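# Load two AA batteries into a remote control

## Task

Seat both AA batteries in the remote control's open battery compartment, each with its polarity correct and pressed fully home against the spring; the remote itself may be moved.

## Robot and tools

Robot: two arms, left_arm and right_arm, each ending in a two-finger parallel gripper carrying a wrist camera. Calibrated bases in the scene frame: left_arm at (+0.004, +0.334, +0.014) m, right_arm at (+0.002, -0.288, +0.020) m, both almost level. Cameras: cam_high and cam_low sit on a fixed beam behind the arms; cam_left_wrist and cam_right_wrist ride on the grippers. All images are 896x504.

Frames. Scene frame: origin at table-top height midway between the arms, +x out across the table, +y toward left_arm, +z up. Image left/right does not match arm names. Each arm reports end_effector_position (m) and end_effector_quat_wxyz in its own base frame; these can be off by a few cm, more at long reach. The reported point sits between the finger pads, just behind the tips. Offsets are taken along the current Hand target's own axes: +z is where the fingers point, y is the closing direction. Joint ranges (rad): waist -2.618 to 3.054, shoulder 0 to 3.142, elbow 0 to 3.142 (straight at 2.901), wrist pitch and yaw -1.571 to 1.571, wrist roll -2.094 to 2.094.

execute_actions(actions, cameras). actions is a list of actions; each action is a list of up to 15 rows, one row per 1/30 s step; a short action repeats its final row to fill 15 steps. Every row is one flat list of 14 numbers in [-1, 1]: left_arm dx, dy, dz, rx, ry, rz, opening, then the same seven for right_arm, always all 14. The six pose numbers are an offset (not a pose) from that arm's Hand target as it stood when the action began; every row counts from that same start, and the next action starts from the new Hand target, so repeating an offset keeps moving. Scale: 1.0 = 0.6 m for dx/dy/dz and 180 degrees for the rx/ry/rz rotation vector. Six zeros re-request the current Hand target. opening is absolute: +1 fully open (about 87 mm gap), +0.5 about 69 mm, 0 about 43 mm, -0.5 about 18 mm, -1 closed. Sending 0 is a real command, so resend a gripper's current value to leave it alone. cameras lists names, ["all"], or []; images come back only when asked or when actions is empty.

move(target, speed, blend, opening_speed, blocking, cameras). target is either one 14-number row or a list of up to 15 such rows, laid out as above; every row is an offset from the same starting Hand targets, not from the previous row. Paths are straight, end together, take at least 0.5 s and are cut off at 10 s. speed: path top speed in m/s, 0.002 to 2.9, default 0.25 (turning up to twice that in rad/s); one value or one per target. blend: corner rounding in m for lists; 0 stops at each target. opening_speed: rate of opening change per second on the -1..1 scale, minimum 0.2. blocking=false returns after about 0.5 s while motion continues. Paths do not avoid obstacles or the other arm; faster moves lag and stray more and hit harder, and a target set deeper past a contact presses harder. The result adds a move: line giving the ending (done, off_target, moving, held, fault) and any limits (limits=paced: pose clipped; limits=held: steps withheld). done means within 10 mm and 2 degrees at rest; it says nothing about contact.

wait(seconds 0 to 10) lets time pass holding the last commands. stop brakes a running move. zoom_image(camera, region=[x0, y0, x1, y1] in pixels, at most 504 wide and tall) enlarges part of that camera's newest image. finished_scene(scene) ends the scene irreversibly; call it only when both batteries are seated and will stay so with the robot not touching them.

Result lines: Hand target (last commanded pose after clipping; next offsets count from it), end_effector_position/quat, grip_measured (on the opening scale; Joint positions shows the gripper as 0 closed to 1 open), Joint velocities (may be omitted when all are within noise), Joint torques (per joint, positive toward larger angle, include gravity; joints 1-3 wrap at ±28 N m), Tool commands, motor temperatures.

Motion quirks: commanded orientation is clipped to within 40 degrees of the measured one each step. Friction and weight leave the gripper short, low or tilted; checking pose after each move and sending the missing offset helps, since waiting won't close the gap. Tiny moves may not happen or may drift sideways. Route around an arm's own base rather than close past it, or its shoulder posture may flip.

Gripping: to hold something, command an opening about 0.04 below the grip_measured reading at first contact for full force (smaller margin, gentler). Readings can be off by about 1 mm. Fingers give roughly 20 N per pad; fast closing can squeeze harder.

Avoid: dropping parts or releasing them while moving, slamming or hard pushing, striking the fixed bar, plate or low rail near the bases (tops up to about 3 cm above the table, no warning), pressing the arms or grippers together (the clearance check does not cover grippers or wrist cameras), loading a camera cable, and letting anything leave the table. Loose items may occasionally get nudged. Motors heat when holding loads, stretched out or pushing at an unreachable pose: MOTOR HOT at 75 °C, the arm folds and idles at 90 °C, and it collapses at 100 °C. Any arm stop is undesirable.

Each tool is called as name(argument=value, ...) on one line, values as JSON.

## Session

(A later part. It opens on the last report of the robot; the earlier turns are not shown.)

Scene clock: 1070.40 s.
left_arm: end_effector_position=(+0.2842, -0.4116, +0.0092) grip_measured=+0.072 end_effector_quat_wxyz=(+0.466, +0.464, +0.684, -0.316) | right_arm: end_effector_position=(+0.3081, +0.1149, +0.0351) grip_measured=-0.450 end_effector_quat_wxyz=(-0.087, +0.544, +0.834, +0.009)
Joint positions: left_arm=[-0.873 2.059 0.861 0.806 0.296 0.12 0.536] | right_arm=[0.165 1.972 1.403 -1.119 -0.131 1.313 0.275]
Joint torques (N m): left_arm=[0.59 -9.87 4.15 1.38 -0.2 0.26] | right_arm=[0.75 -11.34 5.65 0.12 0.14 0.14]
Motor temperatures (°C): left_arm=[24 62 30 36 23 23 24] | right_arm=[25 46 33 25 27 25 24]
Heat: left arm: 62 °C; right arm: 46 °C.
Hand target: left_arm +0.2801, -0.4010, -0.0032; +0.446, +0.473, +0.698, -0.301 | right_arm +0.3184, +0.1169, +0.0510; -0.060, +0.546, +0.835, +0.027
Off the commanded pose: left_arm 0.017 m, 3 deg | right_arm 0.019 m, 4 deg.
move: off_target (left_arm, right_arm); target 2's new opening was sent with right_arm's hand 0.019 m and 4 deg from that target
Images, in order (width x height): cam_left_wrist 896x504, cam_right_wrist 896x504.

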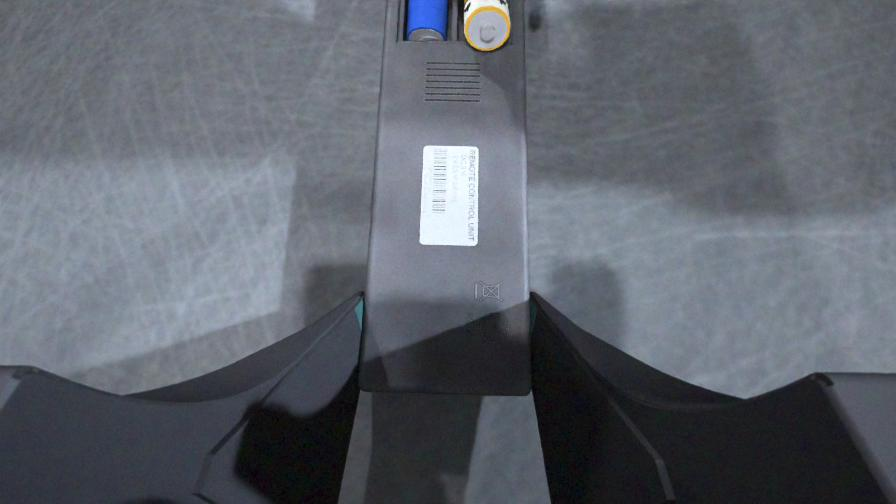

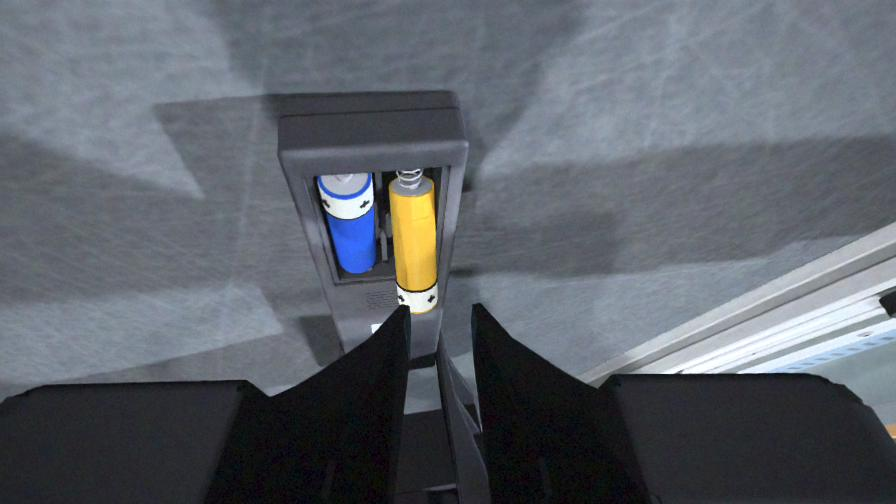

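move(target=[[0,0,0,0,0,0,0.02,-0.005,0,0.022,0,0,0,-0.4]], speed=0.06, cameras=["cam_right_wrist"])

zoom_image(camera="cam_right_wrist", region=[320, 100, 570, 400])

Scene clock: 1079.63 s.
left_arm: end_effector_position=(+0.2842, -0.4116, +0.0092) grip_measured=+0.072 end_effector_quat_wxyz=(+0.466, +0.464, +0.684, -0.316) | right_arm: end_effector_position=(+0.3162, +0.1161, +0.0312) grip_measured=-0.400 end_effector_quat_wxyz=(-0.073, +0.544, +0.836, +0.021)
Joint positions: left_arm=[-0.873 2.059 0.861 0.806 0.296 0.12 0.536] | right_arm=[0.165 1.972 1.392 -1.071 -0.13 1.313 0.3]
Joint torques (N m): left_arm=[0.61 -9.84 4.22 1.37 -0.19 0.26] | right_arm=[0.38 -9.91 3.99 0.2 0.14 0.1]
Motor temperatures (°C): left_arm=[24 62 30 36 23 23 24] | right_arm=[25 47 33 25 27 25 24]
Heat: left arm: 62 °C; right arm: 47 °C.
Hand target: left_arm +0.2801, -0.4010, -0.0032; +0.446, +0.473, +0.698, -0.301 | right_arm +0.3187, +0.1156, +0.0375; -0.060, +0.546, +0.835, +0.027
Off the commanded pose: left_arm 0.017 m, 3 deg | right_arm 0.007 m, 2 deg.
move: off_target (left_arm)
Images, in order (width x height): cam_right_wrist 896x504.

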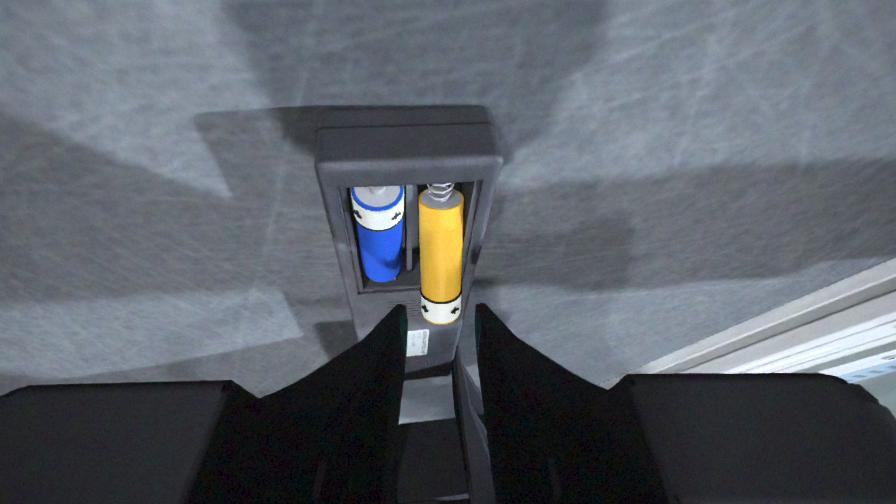

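Scaled by 1.680 from the camera's 896x504 image, which has a finer 1280x720 frame.

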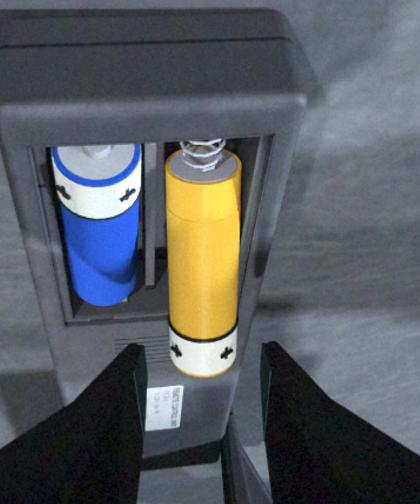

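move(target=[[0,0,0,0,0,0,0.02,0.003,0,0.017,0,0,0,-0.4],[0,0,0,0,0,0,0.02,0.003,0,0.017,0,0,0,-0.76]], speed=0.06, opening_speed=0.5, cameras=["cam_left_wrist","cam_right_wrist"])

zoom_image(camera="cam_right_wrist", region=[320, 100, 570, 400])

Scene clock: 1085.90 s.
left_arm: end_effector_position=(+0.2842, -0.4116, +0.0092) grip_measured=+0.072 end_effector_quat_wxyz=(+0.466, +0.464, +0.684, -0.316) | right_arm: end_effector_position=(+0.3161, +0.1174, +0.0250) grip_measured=-0.758 end_effector_quat_wxyz=(-0.068, +0.544, +0.836, +0.025)
Joint positions: left_arm=[-0.873 2.059 0.861 0.806 0.296 0.12 0.536] | right_arm=[0.169 1.969 1.363 -1.031 -0.129 1.318 0.121]
Joint torques (N m): left_arm=[0.55 -9.8 4.21 1.38 -0.17 0.27] | right_arm=[0.81 -8.84 3.96 0.24 0.13 0.14]
Motor temperatures (°C): left_arm=[24 62 30 36 23 23 24] | right_arm=[25 47 33 25 27 25 24]
Heat: left arm: 62 °C; right arm: 47 °C.
Hand target: left_arm +0.2801, -0.4010, -0.0032; +0.446, +0.473, +0.698, -0.301 | right_arm +0.3174, +0.1184, +0.0277; -0.059, +0.546, +0.835, +0.027
Off the commanded pose: left_arm 0.017 m, 3 deg | right_arm 0.003 m, 1 deg.
move: off_target (left_arm)
Images, in order (width x height): cam_left_wrist 896x504, cam_right_wrist 896x504.

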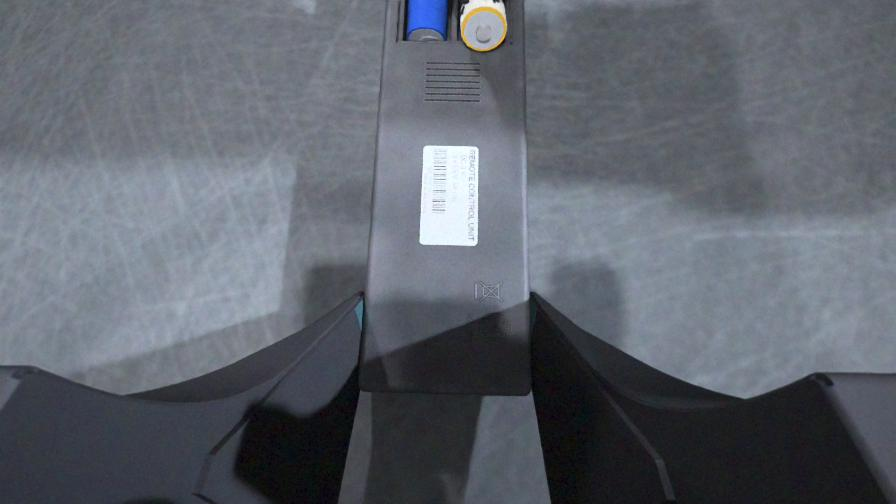

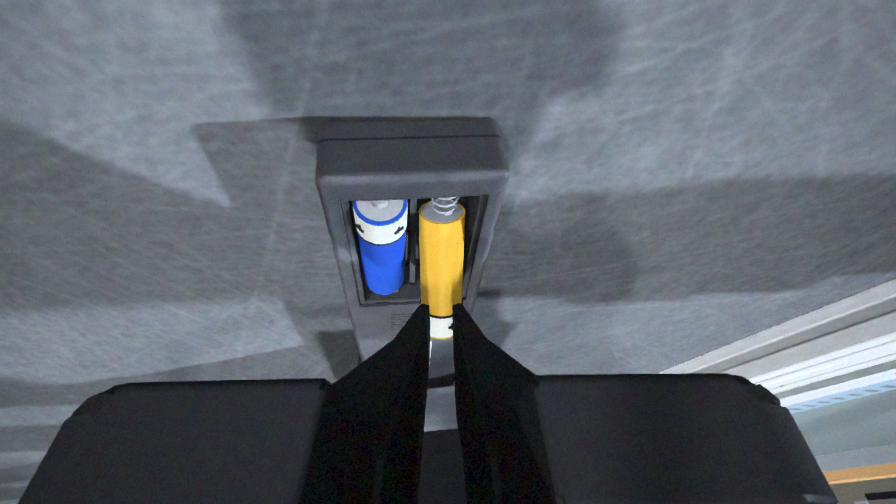

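Scaled by 1.680 from the camera's 896x504 image, which has a finer 1280x720 frame.

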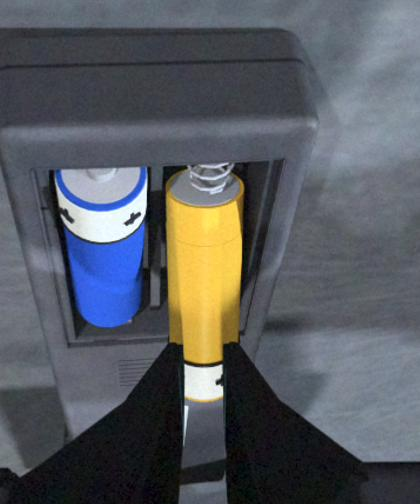

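move(target=[[0,0,0,0,0,0,0.02,0,0,0,0,0,0,-0.45],[0,0,0,0,0,0,0.02,0.002,0,0.011,0,0,0,-0.45],[0,0,0,0,0,0,0.02,0.002,0,0.011,0,0,0,-0.76]], speed=0.06, opening_speed=0.6, cameras=["cam_right_wrist"])

zoom_image(camera="cam_right_wrist", region=[320, 100, 570, 400])

Scene clock: 1094.27 s.
left_arm: end_effector_position=(+0.2842, -0.4116, +0.0092) grip_measured=+0.072 end_effector_quat_wxyz=(+0.466, +0.464, +0.684, -0.316) | right_arm: end_effector_position=(+0.3157, +0.1194, +0.0206) grip_measured=-0.626 end_effector_quat_wxyz=(-0.066, +0.544, +0.836, +0.027)
Joint positions: left_arm=[-0.873 2.059 0.861 0.806 0.296 0.12 0.536] | right_arm=[0.175 1.969 1.345 -1.006 -0.129 1.323 0.187]
Joint torques (N m): left_arm=[0.59 -9.85 4.1 1.38 -0.17 0.25] | right_arm=[0.8 -8.27 3.93 0.25 0.13 0.14]
Motor temperatures (°C): left_arm=[24 62 30 36 23 23 24] | right_arm=[25 48 33 25 26 25 24]
Heat: left arm: 62 °C; right arm: 48 °C.
Hand target: left_arm +0.2801, -0.4010, -0.0032; +0.446, +0.473, +0.698, -0.301 | right_arm +0.3165, +0.1202, +0.0214; -0.059, +0.546, +0.835, +0.027
Off the commanded pose: left_arm 0.017 m, 3 deg | right_arm 0.001 m, 1 deg.
move: off_target (left_arm)
Images, in order (width x height): cam_right_wrist 896x504.

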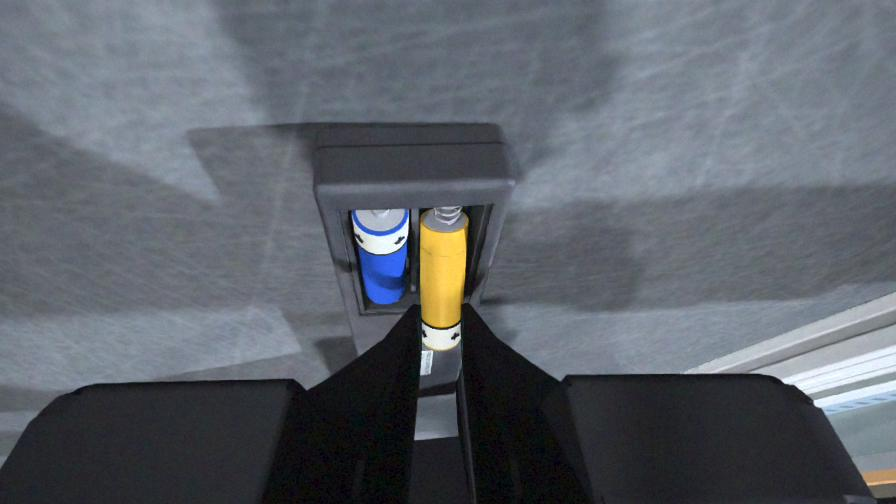

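Scaled by 1.680 from the camera's 896x504 image, which has a finer 1280x720 frame.

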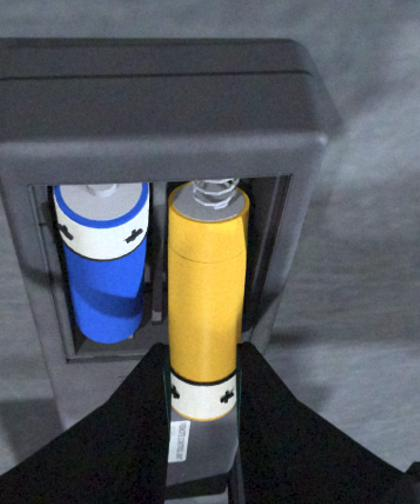

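move(target=[[0,0,0,0,0,0,0.02,-0.045,0.002,0.002,0,0.03,0,-0.76]], speed=0.06, cameras=["cam_left_wrist","cam_right_wrist"])

zoom_image(camera="cam_right_wrist", region=[320, 100, 570, 400])

zoom_image(camera="cam_left_wrist", region=[350, 0, 550, 112])

Scene clock: 1100.90 s.
left_arm: end_effector_position=(+0.2842, -0.4116, +0.0092) grip_measured=+0.072 end_effector_quat_wxyz=(+0.466, +0.464, +0.684, -0.316) | right_arm: end_effector_position=(+0.3186, +0.1102, +0.0244) grip_measured=-0.626 end_effector_quat_wxyz=(-0.120, +0.541, +0.830, +0.069)
Joint positions: left_arm=[-0.873 2.059 0.861 0.806 0.296 0.12 0.536] | right_arm=[0.086 2.012 1.378 -1.044 -0.256 1.228 0.187]
Joint torques (N m): left_arm=[0.55 -9.88 4.18 1.38 -0.18 0.26] | right_arm=[-1.63 -5.93 5.79 0.21 0.58 -0.11]
Motor temperatures (°C): left_arm=[24 62 30 36 23 23 24] | right_arm=[25 48 32 25 26 25 24]
Heat: left arm: 62 °C; right arm: 48 °C.
Hand target: left_arm +0.2801, -0.4010, -0.0032; +0.446, +0.473, +0.698, -0.301 | right_arm +0.3281, +0.0962, +0.0166; -0.099, +0.544, +0.832, +0.053
Off the commanded pose: left_arm 0.017 m, 3 deg | right_arm 0.019 m, 3 deg.
move: off_target (left_arm, right_arm)
Images, in order (width x height): cam_left_wrist 896x504, cam_right_wrist 896x504.

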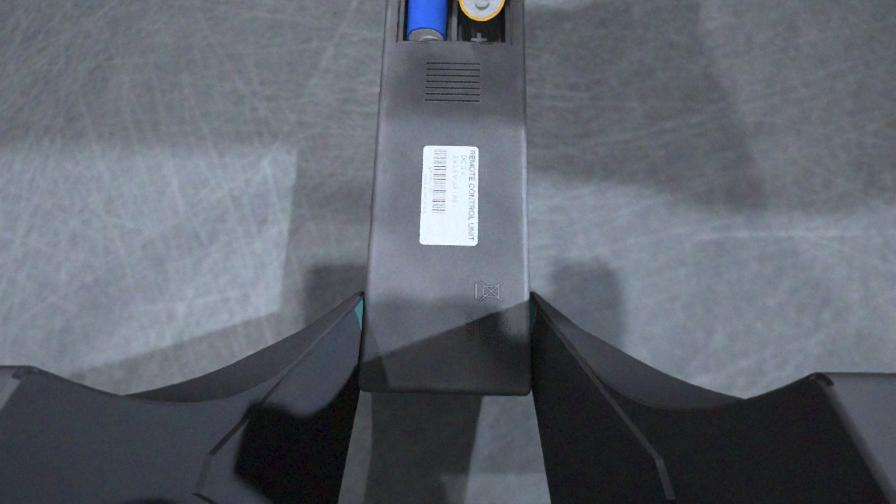

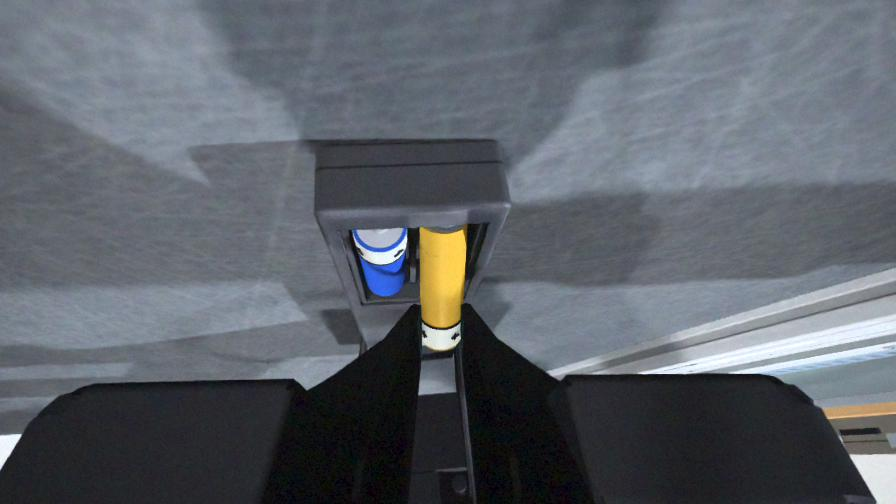

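Scaled by 1.680 from the camera's 896x504 image, which has a finer 1280x720 frame.

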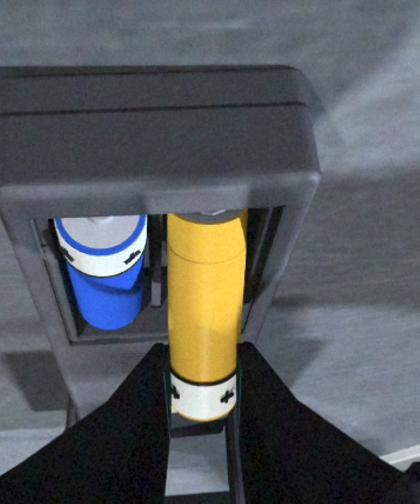

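Scaled by 2.520 from the camera's 896x504 image, which has a finer 1280x720 frame.

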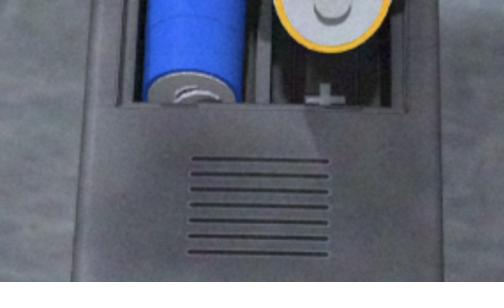

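move(target=[[0,0,0,0,0,0,0.02,-0.015,0.001,0.0205,0,-0.075,0,-0.76]], speed=0.06, cameras=["cam_left_wrist","cam_right_wrist"])

zoom_image(camera="cam_right_wrist", region=[320, 100, 570, 400])

zoom_image(camera="cam_left_wrist", region=[350, 0, 550, 112])

Scene clock: 1110.17 s.
left_arm: end_effector_position=(+0.2842, -0.4116, +0.0092) grip_measured=+0.072 end_effector_quat_wxyz=(+0.466, +0.464, +0.684, -0.316) | right_arm: end_effector_position=(+0.3169, +0.1125, +0.0175) grip_measured=-0.627 end_effector_quat_wxyz=(-0.064, +0.540, +0.839, +0.019)
Joint positions: left_arm=[-0.873 2.059 0.861 0.806 0.296 0.12 0.536] | right_arm=[0.162 1.981 1.352 -1.011 -0.114 1.301 0.187]
Joint torques (N m): left_arm=[0.61 -9.84 4.15 1.37 -0.17 0.27] | right_arm=[-0.38 -7.65 2.56 0.93 1.54 0.17]
Motor temperatures (°C): left_arm=[24 62 30 36 23 23 24] | right_arm=[25 47 32 25 26 25 25]
Heat: left arm: 62 °C; right arm: 47 °C.
Hand target: left_arm +0.2801, -0.4010, -0.0032; +0.446, +0.473, +0.698, -0.301 | right_arm +0.3309, +0.0908, +0.0026; +0.000, +0.546, +0.838, -0.011
Off the commanded pose: left_arm 0.017 m, 3 deg | right_arm 0.030 m, 8 deg.
move: off_target (left_arm, right_arm)
Images, in order (width x height): cam_left_wrist 896x504, cam_right_wrist 896x504.

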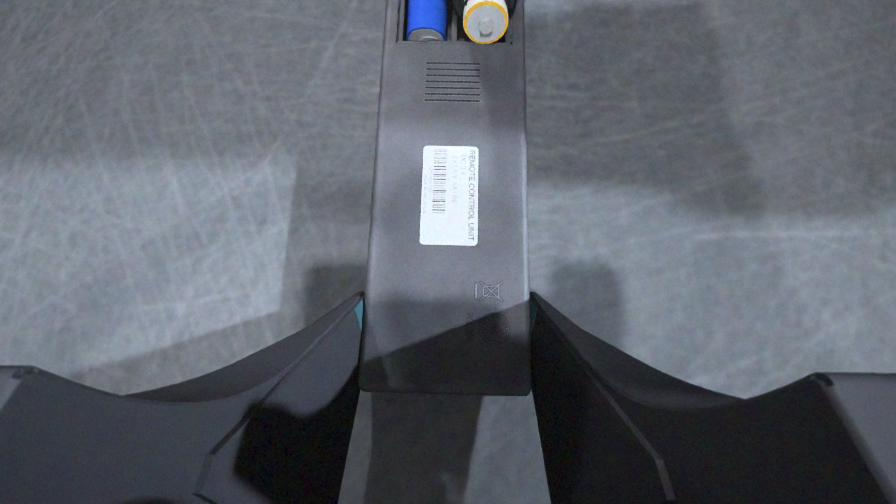

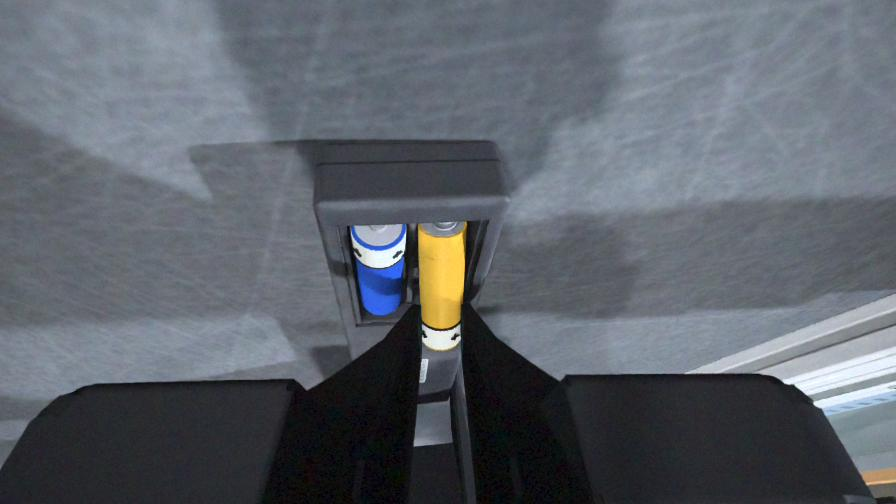

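Scaled by 1.680 from the camera's 896x504 image, which has a finer 1280x720 frame.

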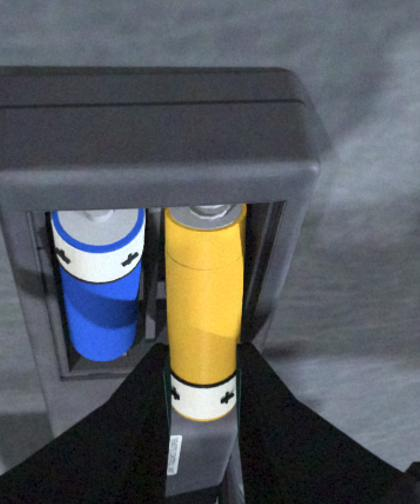

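Scaled by 2.520 from the camera's 896x504 image, which has a finer 1280x720 frame.

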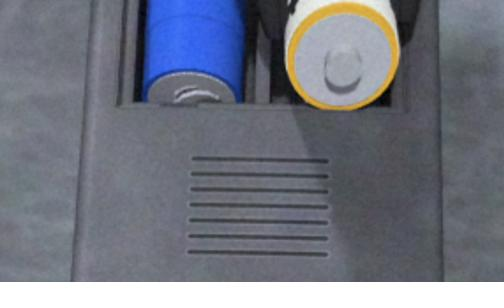

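move(target=[[0,0,0,0,0,0,0.02,-0.025,0.000,0.002,0,0,0,-0.76]], speed=0.06, cameras=["cam_left_wrist","cam_right_wrist"])

zoom_image(camera="cam_right_wrist", region=[320, 100, 570, 400])

zoom_image(camera="cam_left_wrist", region=[350, 0, 550, 112])

Scene clock: 1120.97 s.
left_arm: end_effector_position=(+0.2842, -0.4116, +0.0092) grip_measured=+0.072 end_effector_quat_wxyz=(+0.466, +0.464, +0.684, -0.316) | right_arm: end_effector_position=(+0.3178, +0.1094, +0.0173) grip_measured=-0.627 end_effector_quat_wxyz=(-0.063, +0.539, +0.840, +0.021)
Joint positions: left_arm=[-0.873 2.059 0.861 0.806 0.296 0.12 0.536] | right_arm=[0.152 1.981 1.351 -1.008 -0.115 1.289 0.186]
Joint torques (N m): left_arm=[0.54 -9.85 4.15 1.39 -0.17 0.26] | right_arm=[-3.19 -6.61 3.78 0.86 1.58 -0.11]
Motor temperatures (°C): left_arm=[24 62 30 36 23 23 24] | right_arm=[25 47 32 25 27 25 25]
Heat: left arm: 62 °C; right arm: 47 °C.
Hand target: left_arm +0.2801, -0.4010, -0.0032; +0.446, +0.473, +0.698, -0.301 | right_arm +0.3369, +0.0771, +0.0016; -0.001, +0.546, +0.838, -0.011
Off the commanded pose: left_arm 0.017 m, 3 deg | right_arm 0.041 m, 8 deg.
move: off_target (left_arm, right_arm)
Images, in order (width x height): cam_left_wrist 896x504, cam_right_wrist 896x504.

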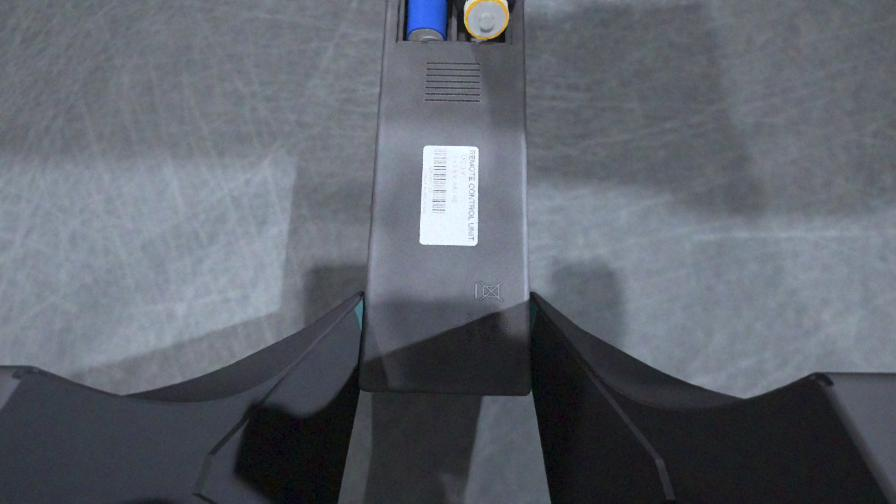

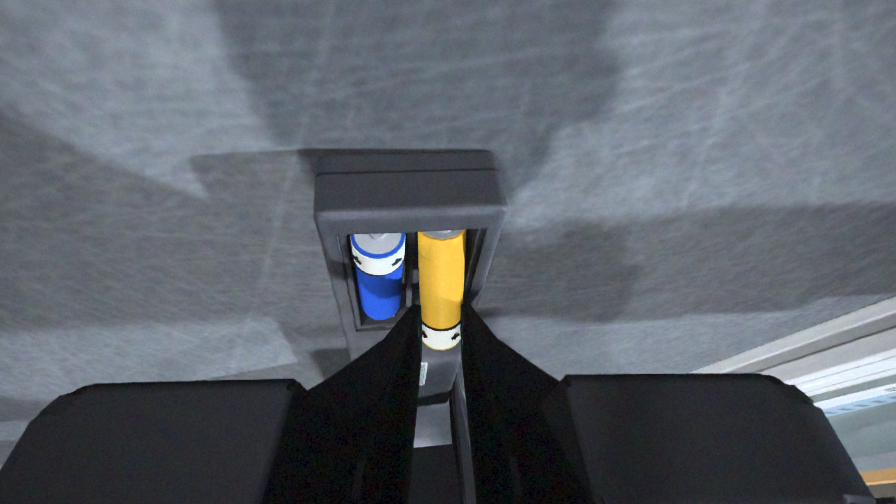

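Scaled by 1.680 from the camera's 896x504 image, which has a finer 1280x720 frame.

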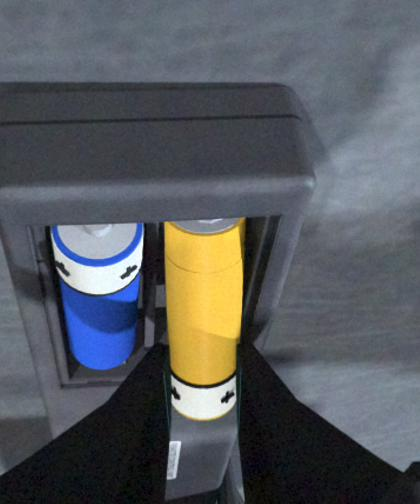

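Scaled by 2.520 from the camera's 896x504 image, which has a finer 1280x720 frame.

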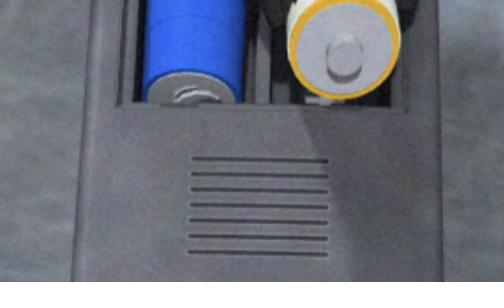

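move(target=[[0,0,0,0,0,0,0.02,-0.015,0.000,0.008,0,-0.01,0,-0.78]], speed=0.06, cameras=["cam_left_wrist","cam_right_wrist"])

zoom_image(camera="cam_right_wrist", region=[320, 100, 570, 400])

zoom_image(camera="cam_left_wrist", region=[350, 0, 550, 112])

Scene clock: 1126.27 s.
left_arm: end_effector_position=(+0.2841, -0.4117, +0.0092) grip_measured=+0.072 end_effector_quat_wxyz=(+0.466, +0.464, +0.684, -0.316) | right_arm: end_effector_position=(+0.3179, +0.1084, +0.0167) grip_measured=-0.627 end_effector_quat_wxyz=(-0.063, +0.537, +0.841, +0.022)
Joint positions: left_arm=[-0.874 2.059 0.861 0.806 0.295 0.12 0.536] | right_arm=[0.149 1.981 1.349 -1.004 -0.115 1.281 0.186]
Joint torques (N m): left_arm=[0.68 -9.88 4.19 1.37 -0.17 0.26] | right_arm=[-3.81 -6.28 3.69 0.98 1.92 -0.13]
Motor temperatures (°C): left_arm=[24 62 30 36 23 23 24] | right_arm=[25 47 32 25 28 25 25]
Heat: left arm: 62 °C; right arm: 47 °C.
Hand target: left_arm +0.2801, -0.4010, -0.0032; +0.446, +0.473, +0.698, -0.301 | right_arm +0.3405, +0.0688, -0.0032; +0.013, +0.546, +0.837, -0.020
Off the commanded pose: left_arm 0.017 m, 3 deg | right_arm 0.050 m, 10 deg.
move: off_target (left_arm, right_arm)
Images, in order (width x height): cam_left_wrist 896x504, cam_right_wrist 896x504.

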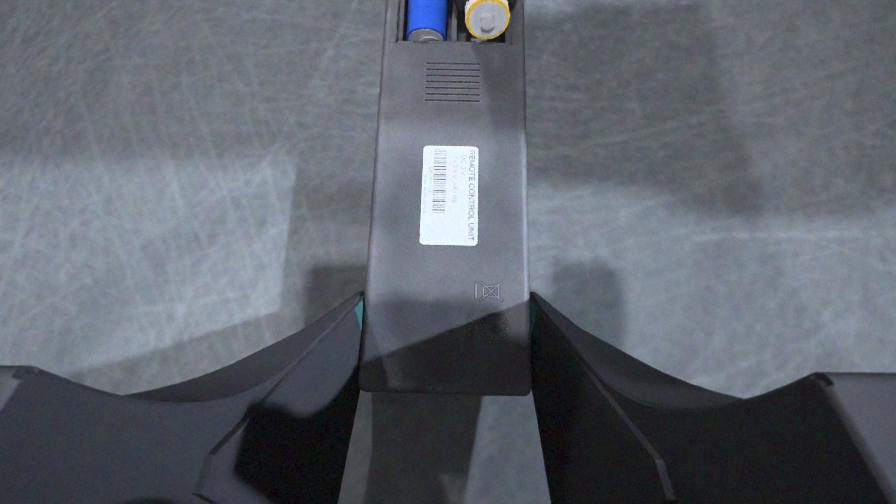

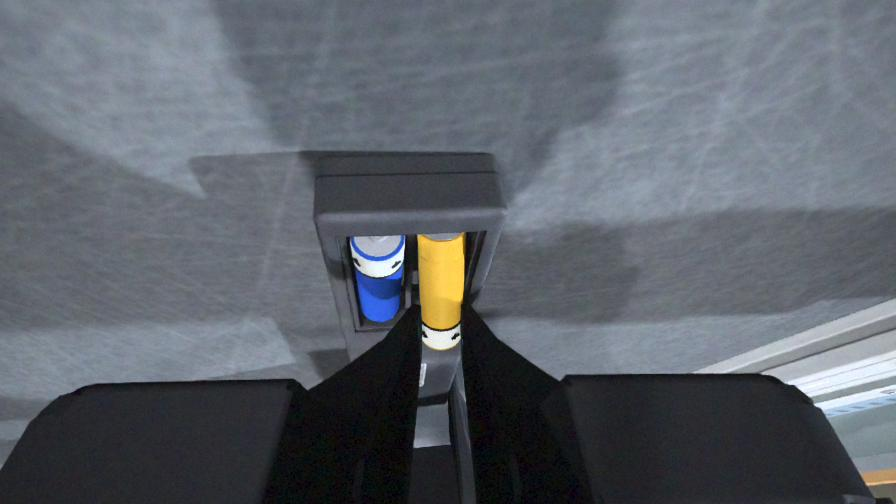

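Scaled by 1.680 from the camera's 896x504 image, which has a finer 1280x720 frame.

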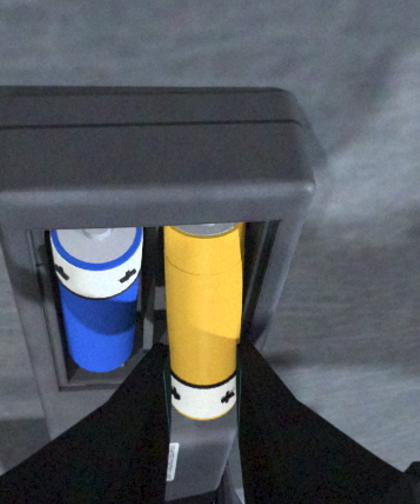

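Scaled by 2.520 from the camera's 896x504 image, which has a finer 1280x720 frame.

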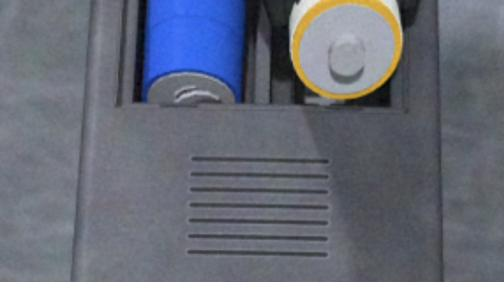

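move(target=[[0,0,0,0,0,0,0.02,0.055,0,-0.01,0,0.03,0,-0.76],[0,0,0,0,0,0,0.02,0.06,0,-0.03,0,0.035,0,-0.45]], speed=0.08, opening_speed=0.6, cameras=["cam_left_wrist","cam_right_wrist"])

zoom_image(camera="cam_right_wrist", region=[320, 100, 570, 400])

zoom_image(camera="cam_left_wrist", region=[350, 0, 550, 112])

Scene clock: 1151.17 s.
left_arm: end_effector_position=(+0.2841, -0.4117, +0.0092) grip_measured=+0.072 end_effector_quat_wxyz=(+0.466, +0.464, +0.684, -0.316) | right_arm: end_effector_position=(+0.3181, +0.1115, +0.0148) grip_measured=-0.451 end_effector_quat_wxyz=(-0.063, +0.544, +0.837, +0.023)
Joint positions: left_arm=[-0.874 2.059 0.861 0.806 0.295 0.12 0.536] | right_arm=[0.156 1.981 1.34 -0.992 -0.118 1.305 0.275]
Joint torques (N m): left_arm=[0.7 -9.85 4.16 1.36 -0.17 0.27] | right_arm=[0.13 -7.99 4.74 0.34 0.74 0.09]
Motor temperatures (°C): left_arm=[24 63 30 36 23 23 24] | right_arm=[25 47 31 26 29 25 25]
Heat: left arm: 63 °C; right arm: 47 °C.
Hand target: left_arm +0.2801, -0.4010, -0.0032; +0.446, +0.473, +0.698, -0.301 | right_arm +0.3259, +0.1025, +0.0133; -0.033, +0.546, +0.837, +0.010
Off the commanded pose: left_arm 0.017 m, 3 deg | right_arm 0.012 m, 4 deg.
move: off_target (left_arm, right_arm); target 2's new opening was sent with right_arm's hand 0.012 m and 4 deg from that target
Images, in order (width x height): cam_left_wrist 896x504, cam_right_wrist 896x504.

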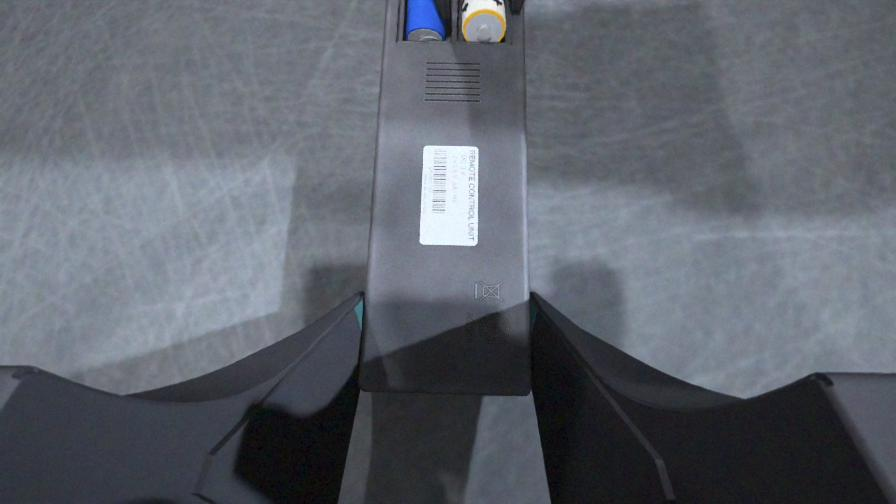

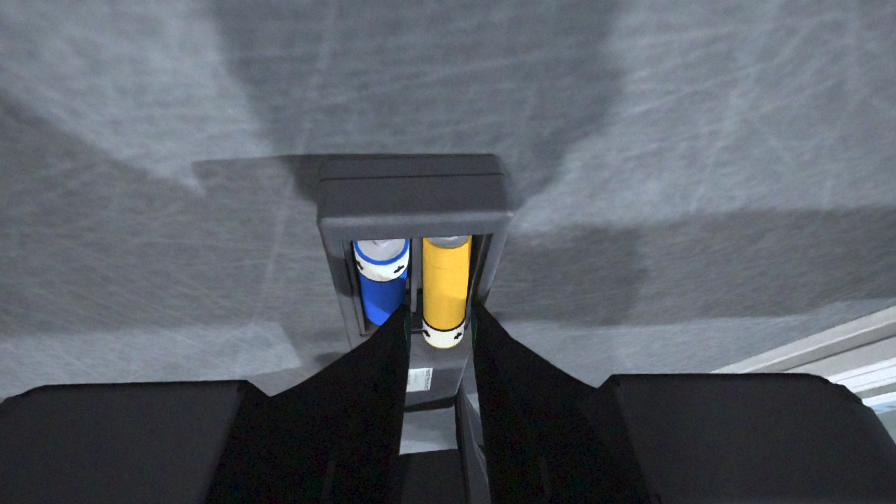

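Scaled by 1.680 from the camera's 896x504 image, which has a finer 1280x720 frame.

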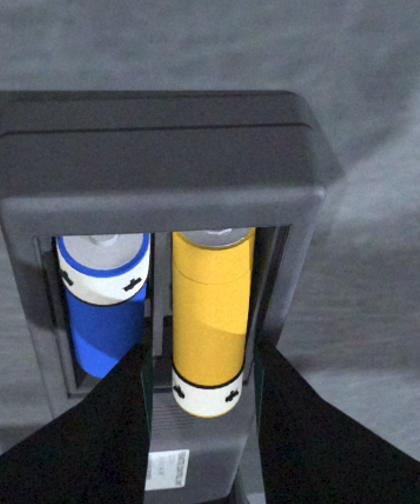

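Scaled by 2.520 from the camera's 896x504 image, which has a finer 1280x720 frame.

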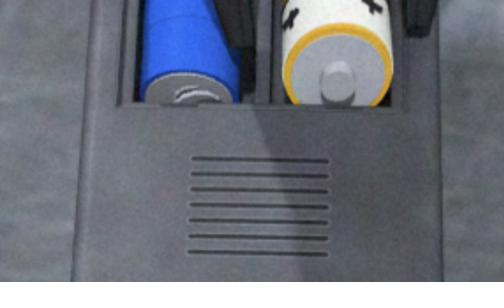

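move(target=[[0,0,0,0,0,0,0.02,0.004,0,-0.058,0,0,0,-0.45],[0,0,0,0,0,0,0.02,0.0283,-0.0055,-0.0567,0,-0.02,0,-0.74]], speed=0.08, cameras=["cam_left_wrist","cam_right_wrist"])

zoom_image(camera="cam_right_wrist", region=[320, 100, 570, 400])

zoom_image(camera="cam_left_wrist", region=[350, 0, 550, 112])

Scene clock: 1164.57 s.
left_arm: end_effector_position=(+0.2841, -0.4117, +0.0092) grip_measured=+0.072 end_effector_quat_wxyz=(+0.466, +0.464, +0.684, -0.316) | right_arm: end_effector_position=(+0.3156, +0.1150, +0.0369) grip_measured=-0.740 end_effector_quat_wxyz=(-0.024, +0.543, +0.839, -0.017)
Joint positions: left_arm=[-0.874 2.059 0.861 0.806 0.295 0.12 0.536] | right_arm=[0.222 1.938 1.397 -1.087 -0.01 1.37 0.13]
Joint torques (N m): left_arm=[0.62 -9.89 4.19 1.37 -0.17 0.25] | right_arm=[0.51 -11.1 4.04 0.18 0.22 0.14]
Motor temperatures (°C): left_arm=[24 63 30 36 23 23 24] | right_arm=[25 48 32 26 28 25 25]
Heat: left arm: 63 °C; right arm: 48 °C.
Hand target: left_arm +0.2801, -0.4010, -0.0032; +0.446, +0.473, +0.698, -0.301 | right_arm +0.3176, +0.1149, +0.0485; -0.007, +0.546, +0.838, -0.007
Off the commanded pose: left_arm 0.017 m, 3 deg | right_arm 0.012 m, 2 deg.
move: off_target (left_arm, right_arm); target 2's new opening was sent with right_arm's hand 0.012 m and 2 deg from that target
Images, in order (width x height): cam_left_wrist 896x504, cam_right_wrist 896x504.

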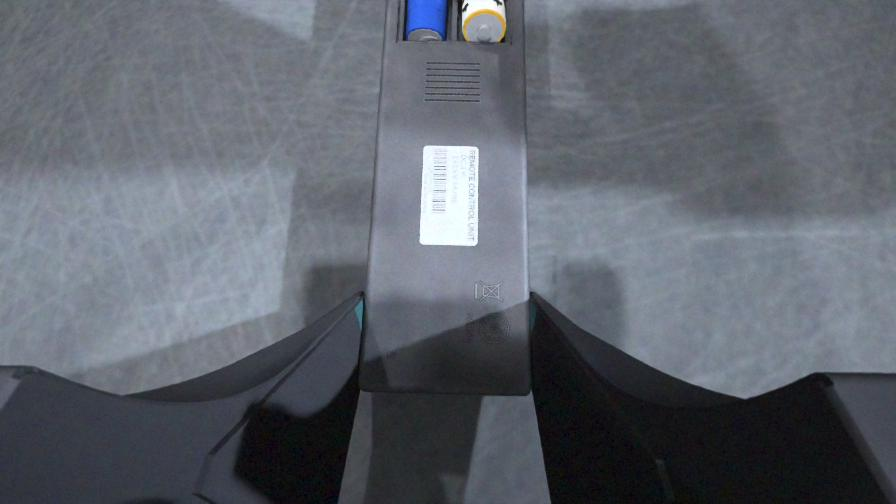

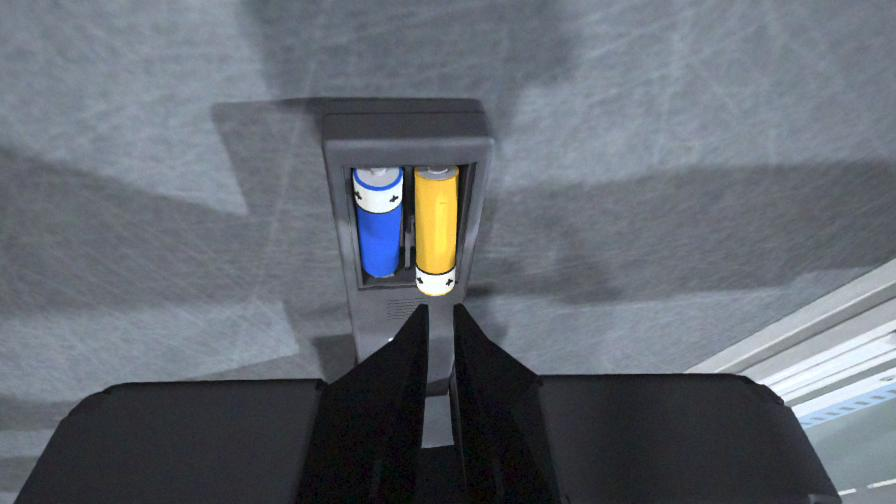

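Scaled by 1.680 from the camera's 896x504 image, which has a finer 1280x720 frame.

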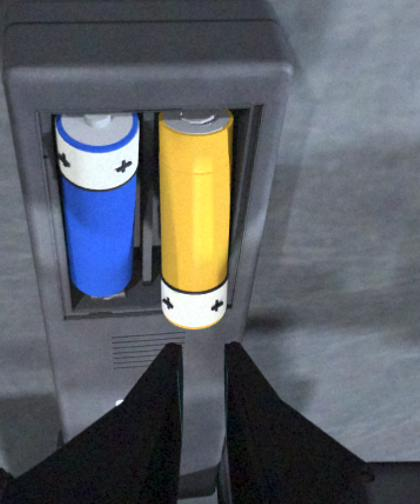

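Scaled by 2.520 from the camera's 896x504 image, which has a finer 1280x720 frame.

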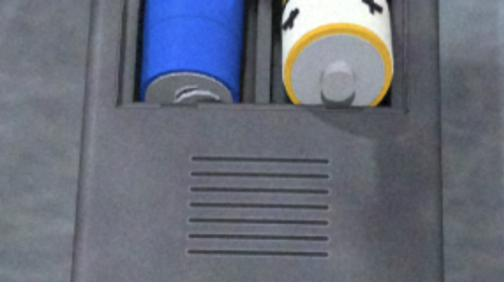

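move(target=[[0,0,0,0,0,0,0.02,0,0.0025,0.03,0,0,0,-0.74],[0,0,0,0,0,0,0.02,0.0,0.0025,0.07,0,0,0,-0.74]], speed=0.05, cameras=["cam_left_wrist","cam_right_wrist"])

zoom_image(camera="cam_right_wrist", region=[320, 100, 570, 400])

zoom_image(camera="cam_left_wrist", region=[350, 0, 550, 112])

Scene clock: 1174.30 s.
left_arm: end_effector_position=(+0.2841, -0.4117, +0.0092) grip_measured=+0.072 end_effector_quat_wxyz=(+0.466, +0.464, +0.684, -0.316) | right_arm: end_effector_position=(+0.3158, +0.1149, +0.0192) grip_measured=-0.739 end_effector_quat_wxyz=(-0.015, +0.544, +0.839, -0.008)
Joint positions: left_arm=[-0.874 2.059 0.861 0.806 0.295 0.12 0.536] | right_arm=[0.222 1.938 1.325 -0.99 -0.011 1.372 0.13]
Joint torques (N m): left_arm=[0.65 -9.87 4.19 1.37 -0.18 0.25] | right_arm=[0.68 -6.26 1.94 0.86 0.24 0.12]
Motor temperatures (°C): left_arm=[24 63 30 36 23 23 24] | right_arm=[25 48 32 25 28 25 24]
Heat: left arm: 63 °C; right arm: 48 °C.
Hand target: left_arm +0.2801, -0.4010, -0.0032; +0.446, +0.473, +0.698, -0.301 | right_arm +0.3183, +0.1153, +0.0065; -0.007, +0.546, +0.837, -0.007
Off the commanded pose: left_arm 0.017 m, 3 deg | right_arm 0.013 m, 1 deg.
move: off_target (left_arm, right_arm)
Images, in order (width x height): cam_left_wrist 896x504, cam_right_wrist 896x504.

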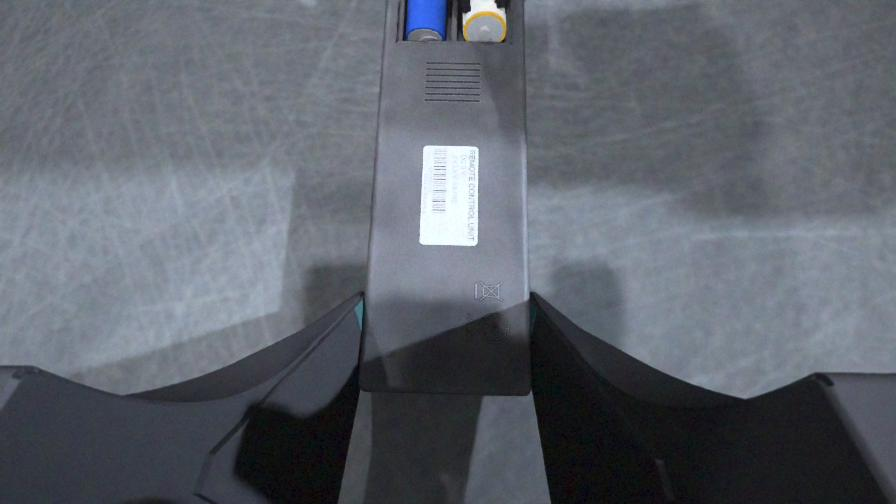

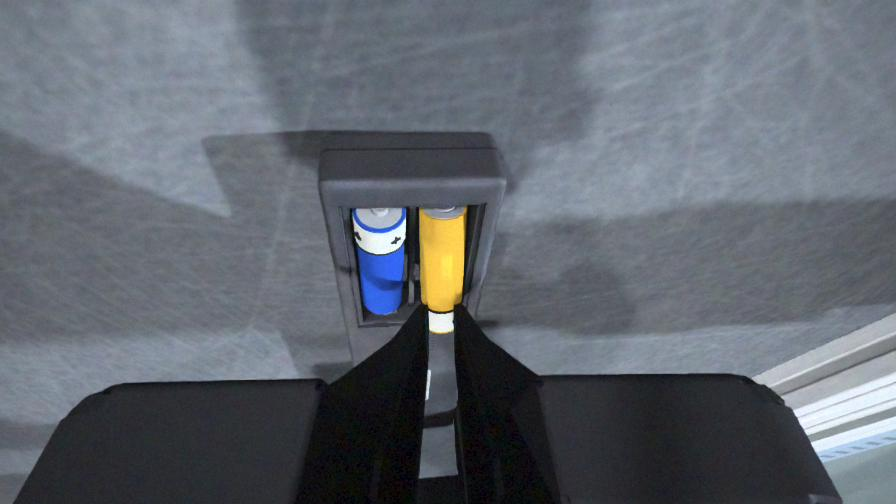

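Scaled by 1.680 from the camera's 896x504 image, which has a finer 1280x720 frame.

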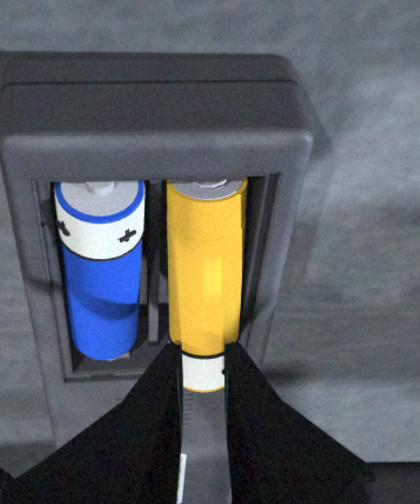

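Scaled by 2.520 from the camera's 896x504 image, which has a finer 1280x720 frame.

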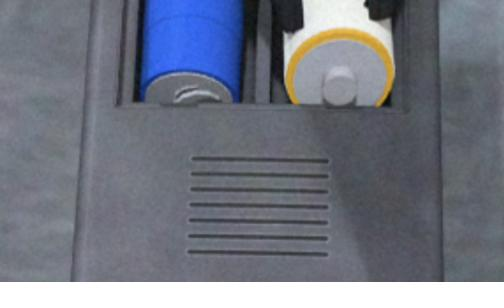

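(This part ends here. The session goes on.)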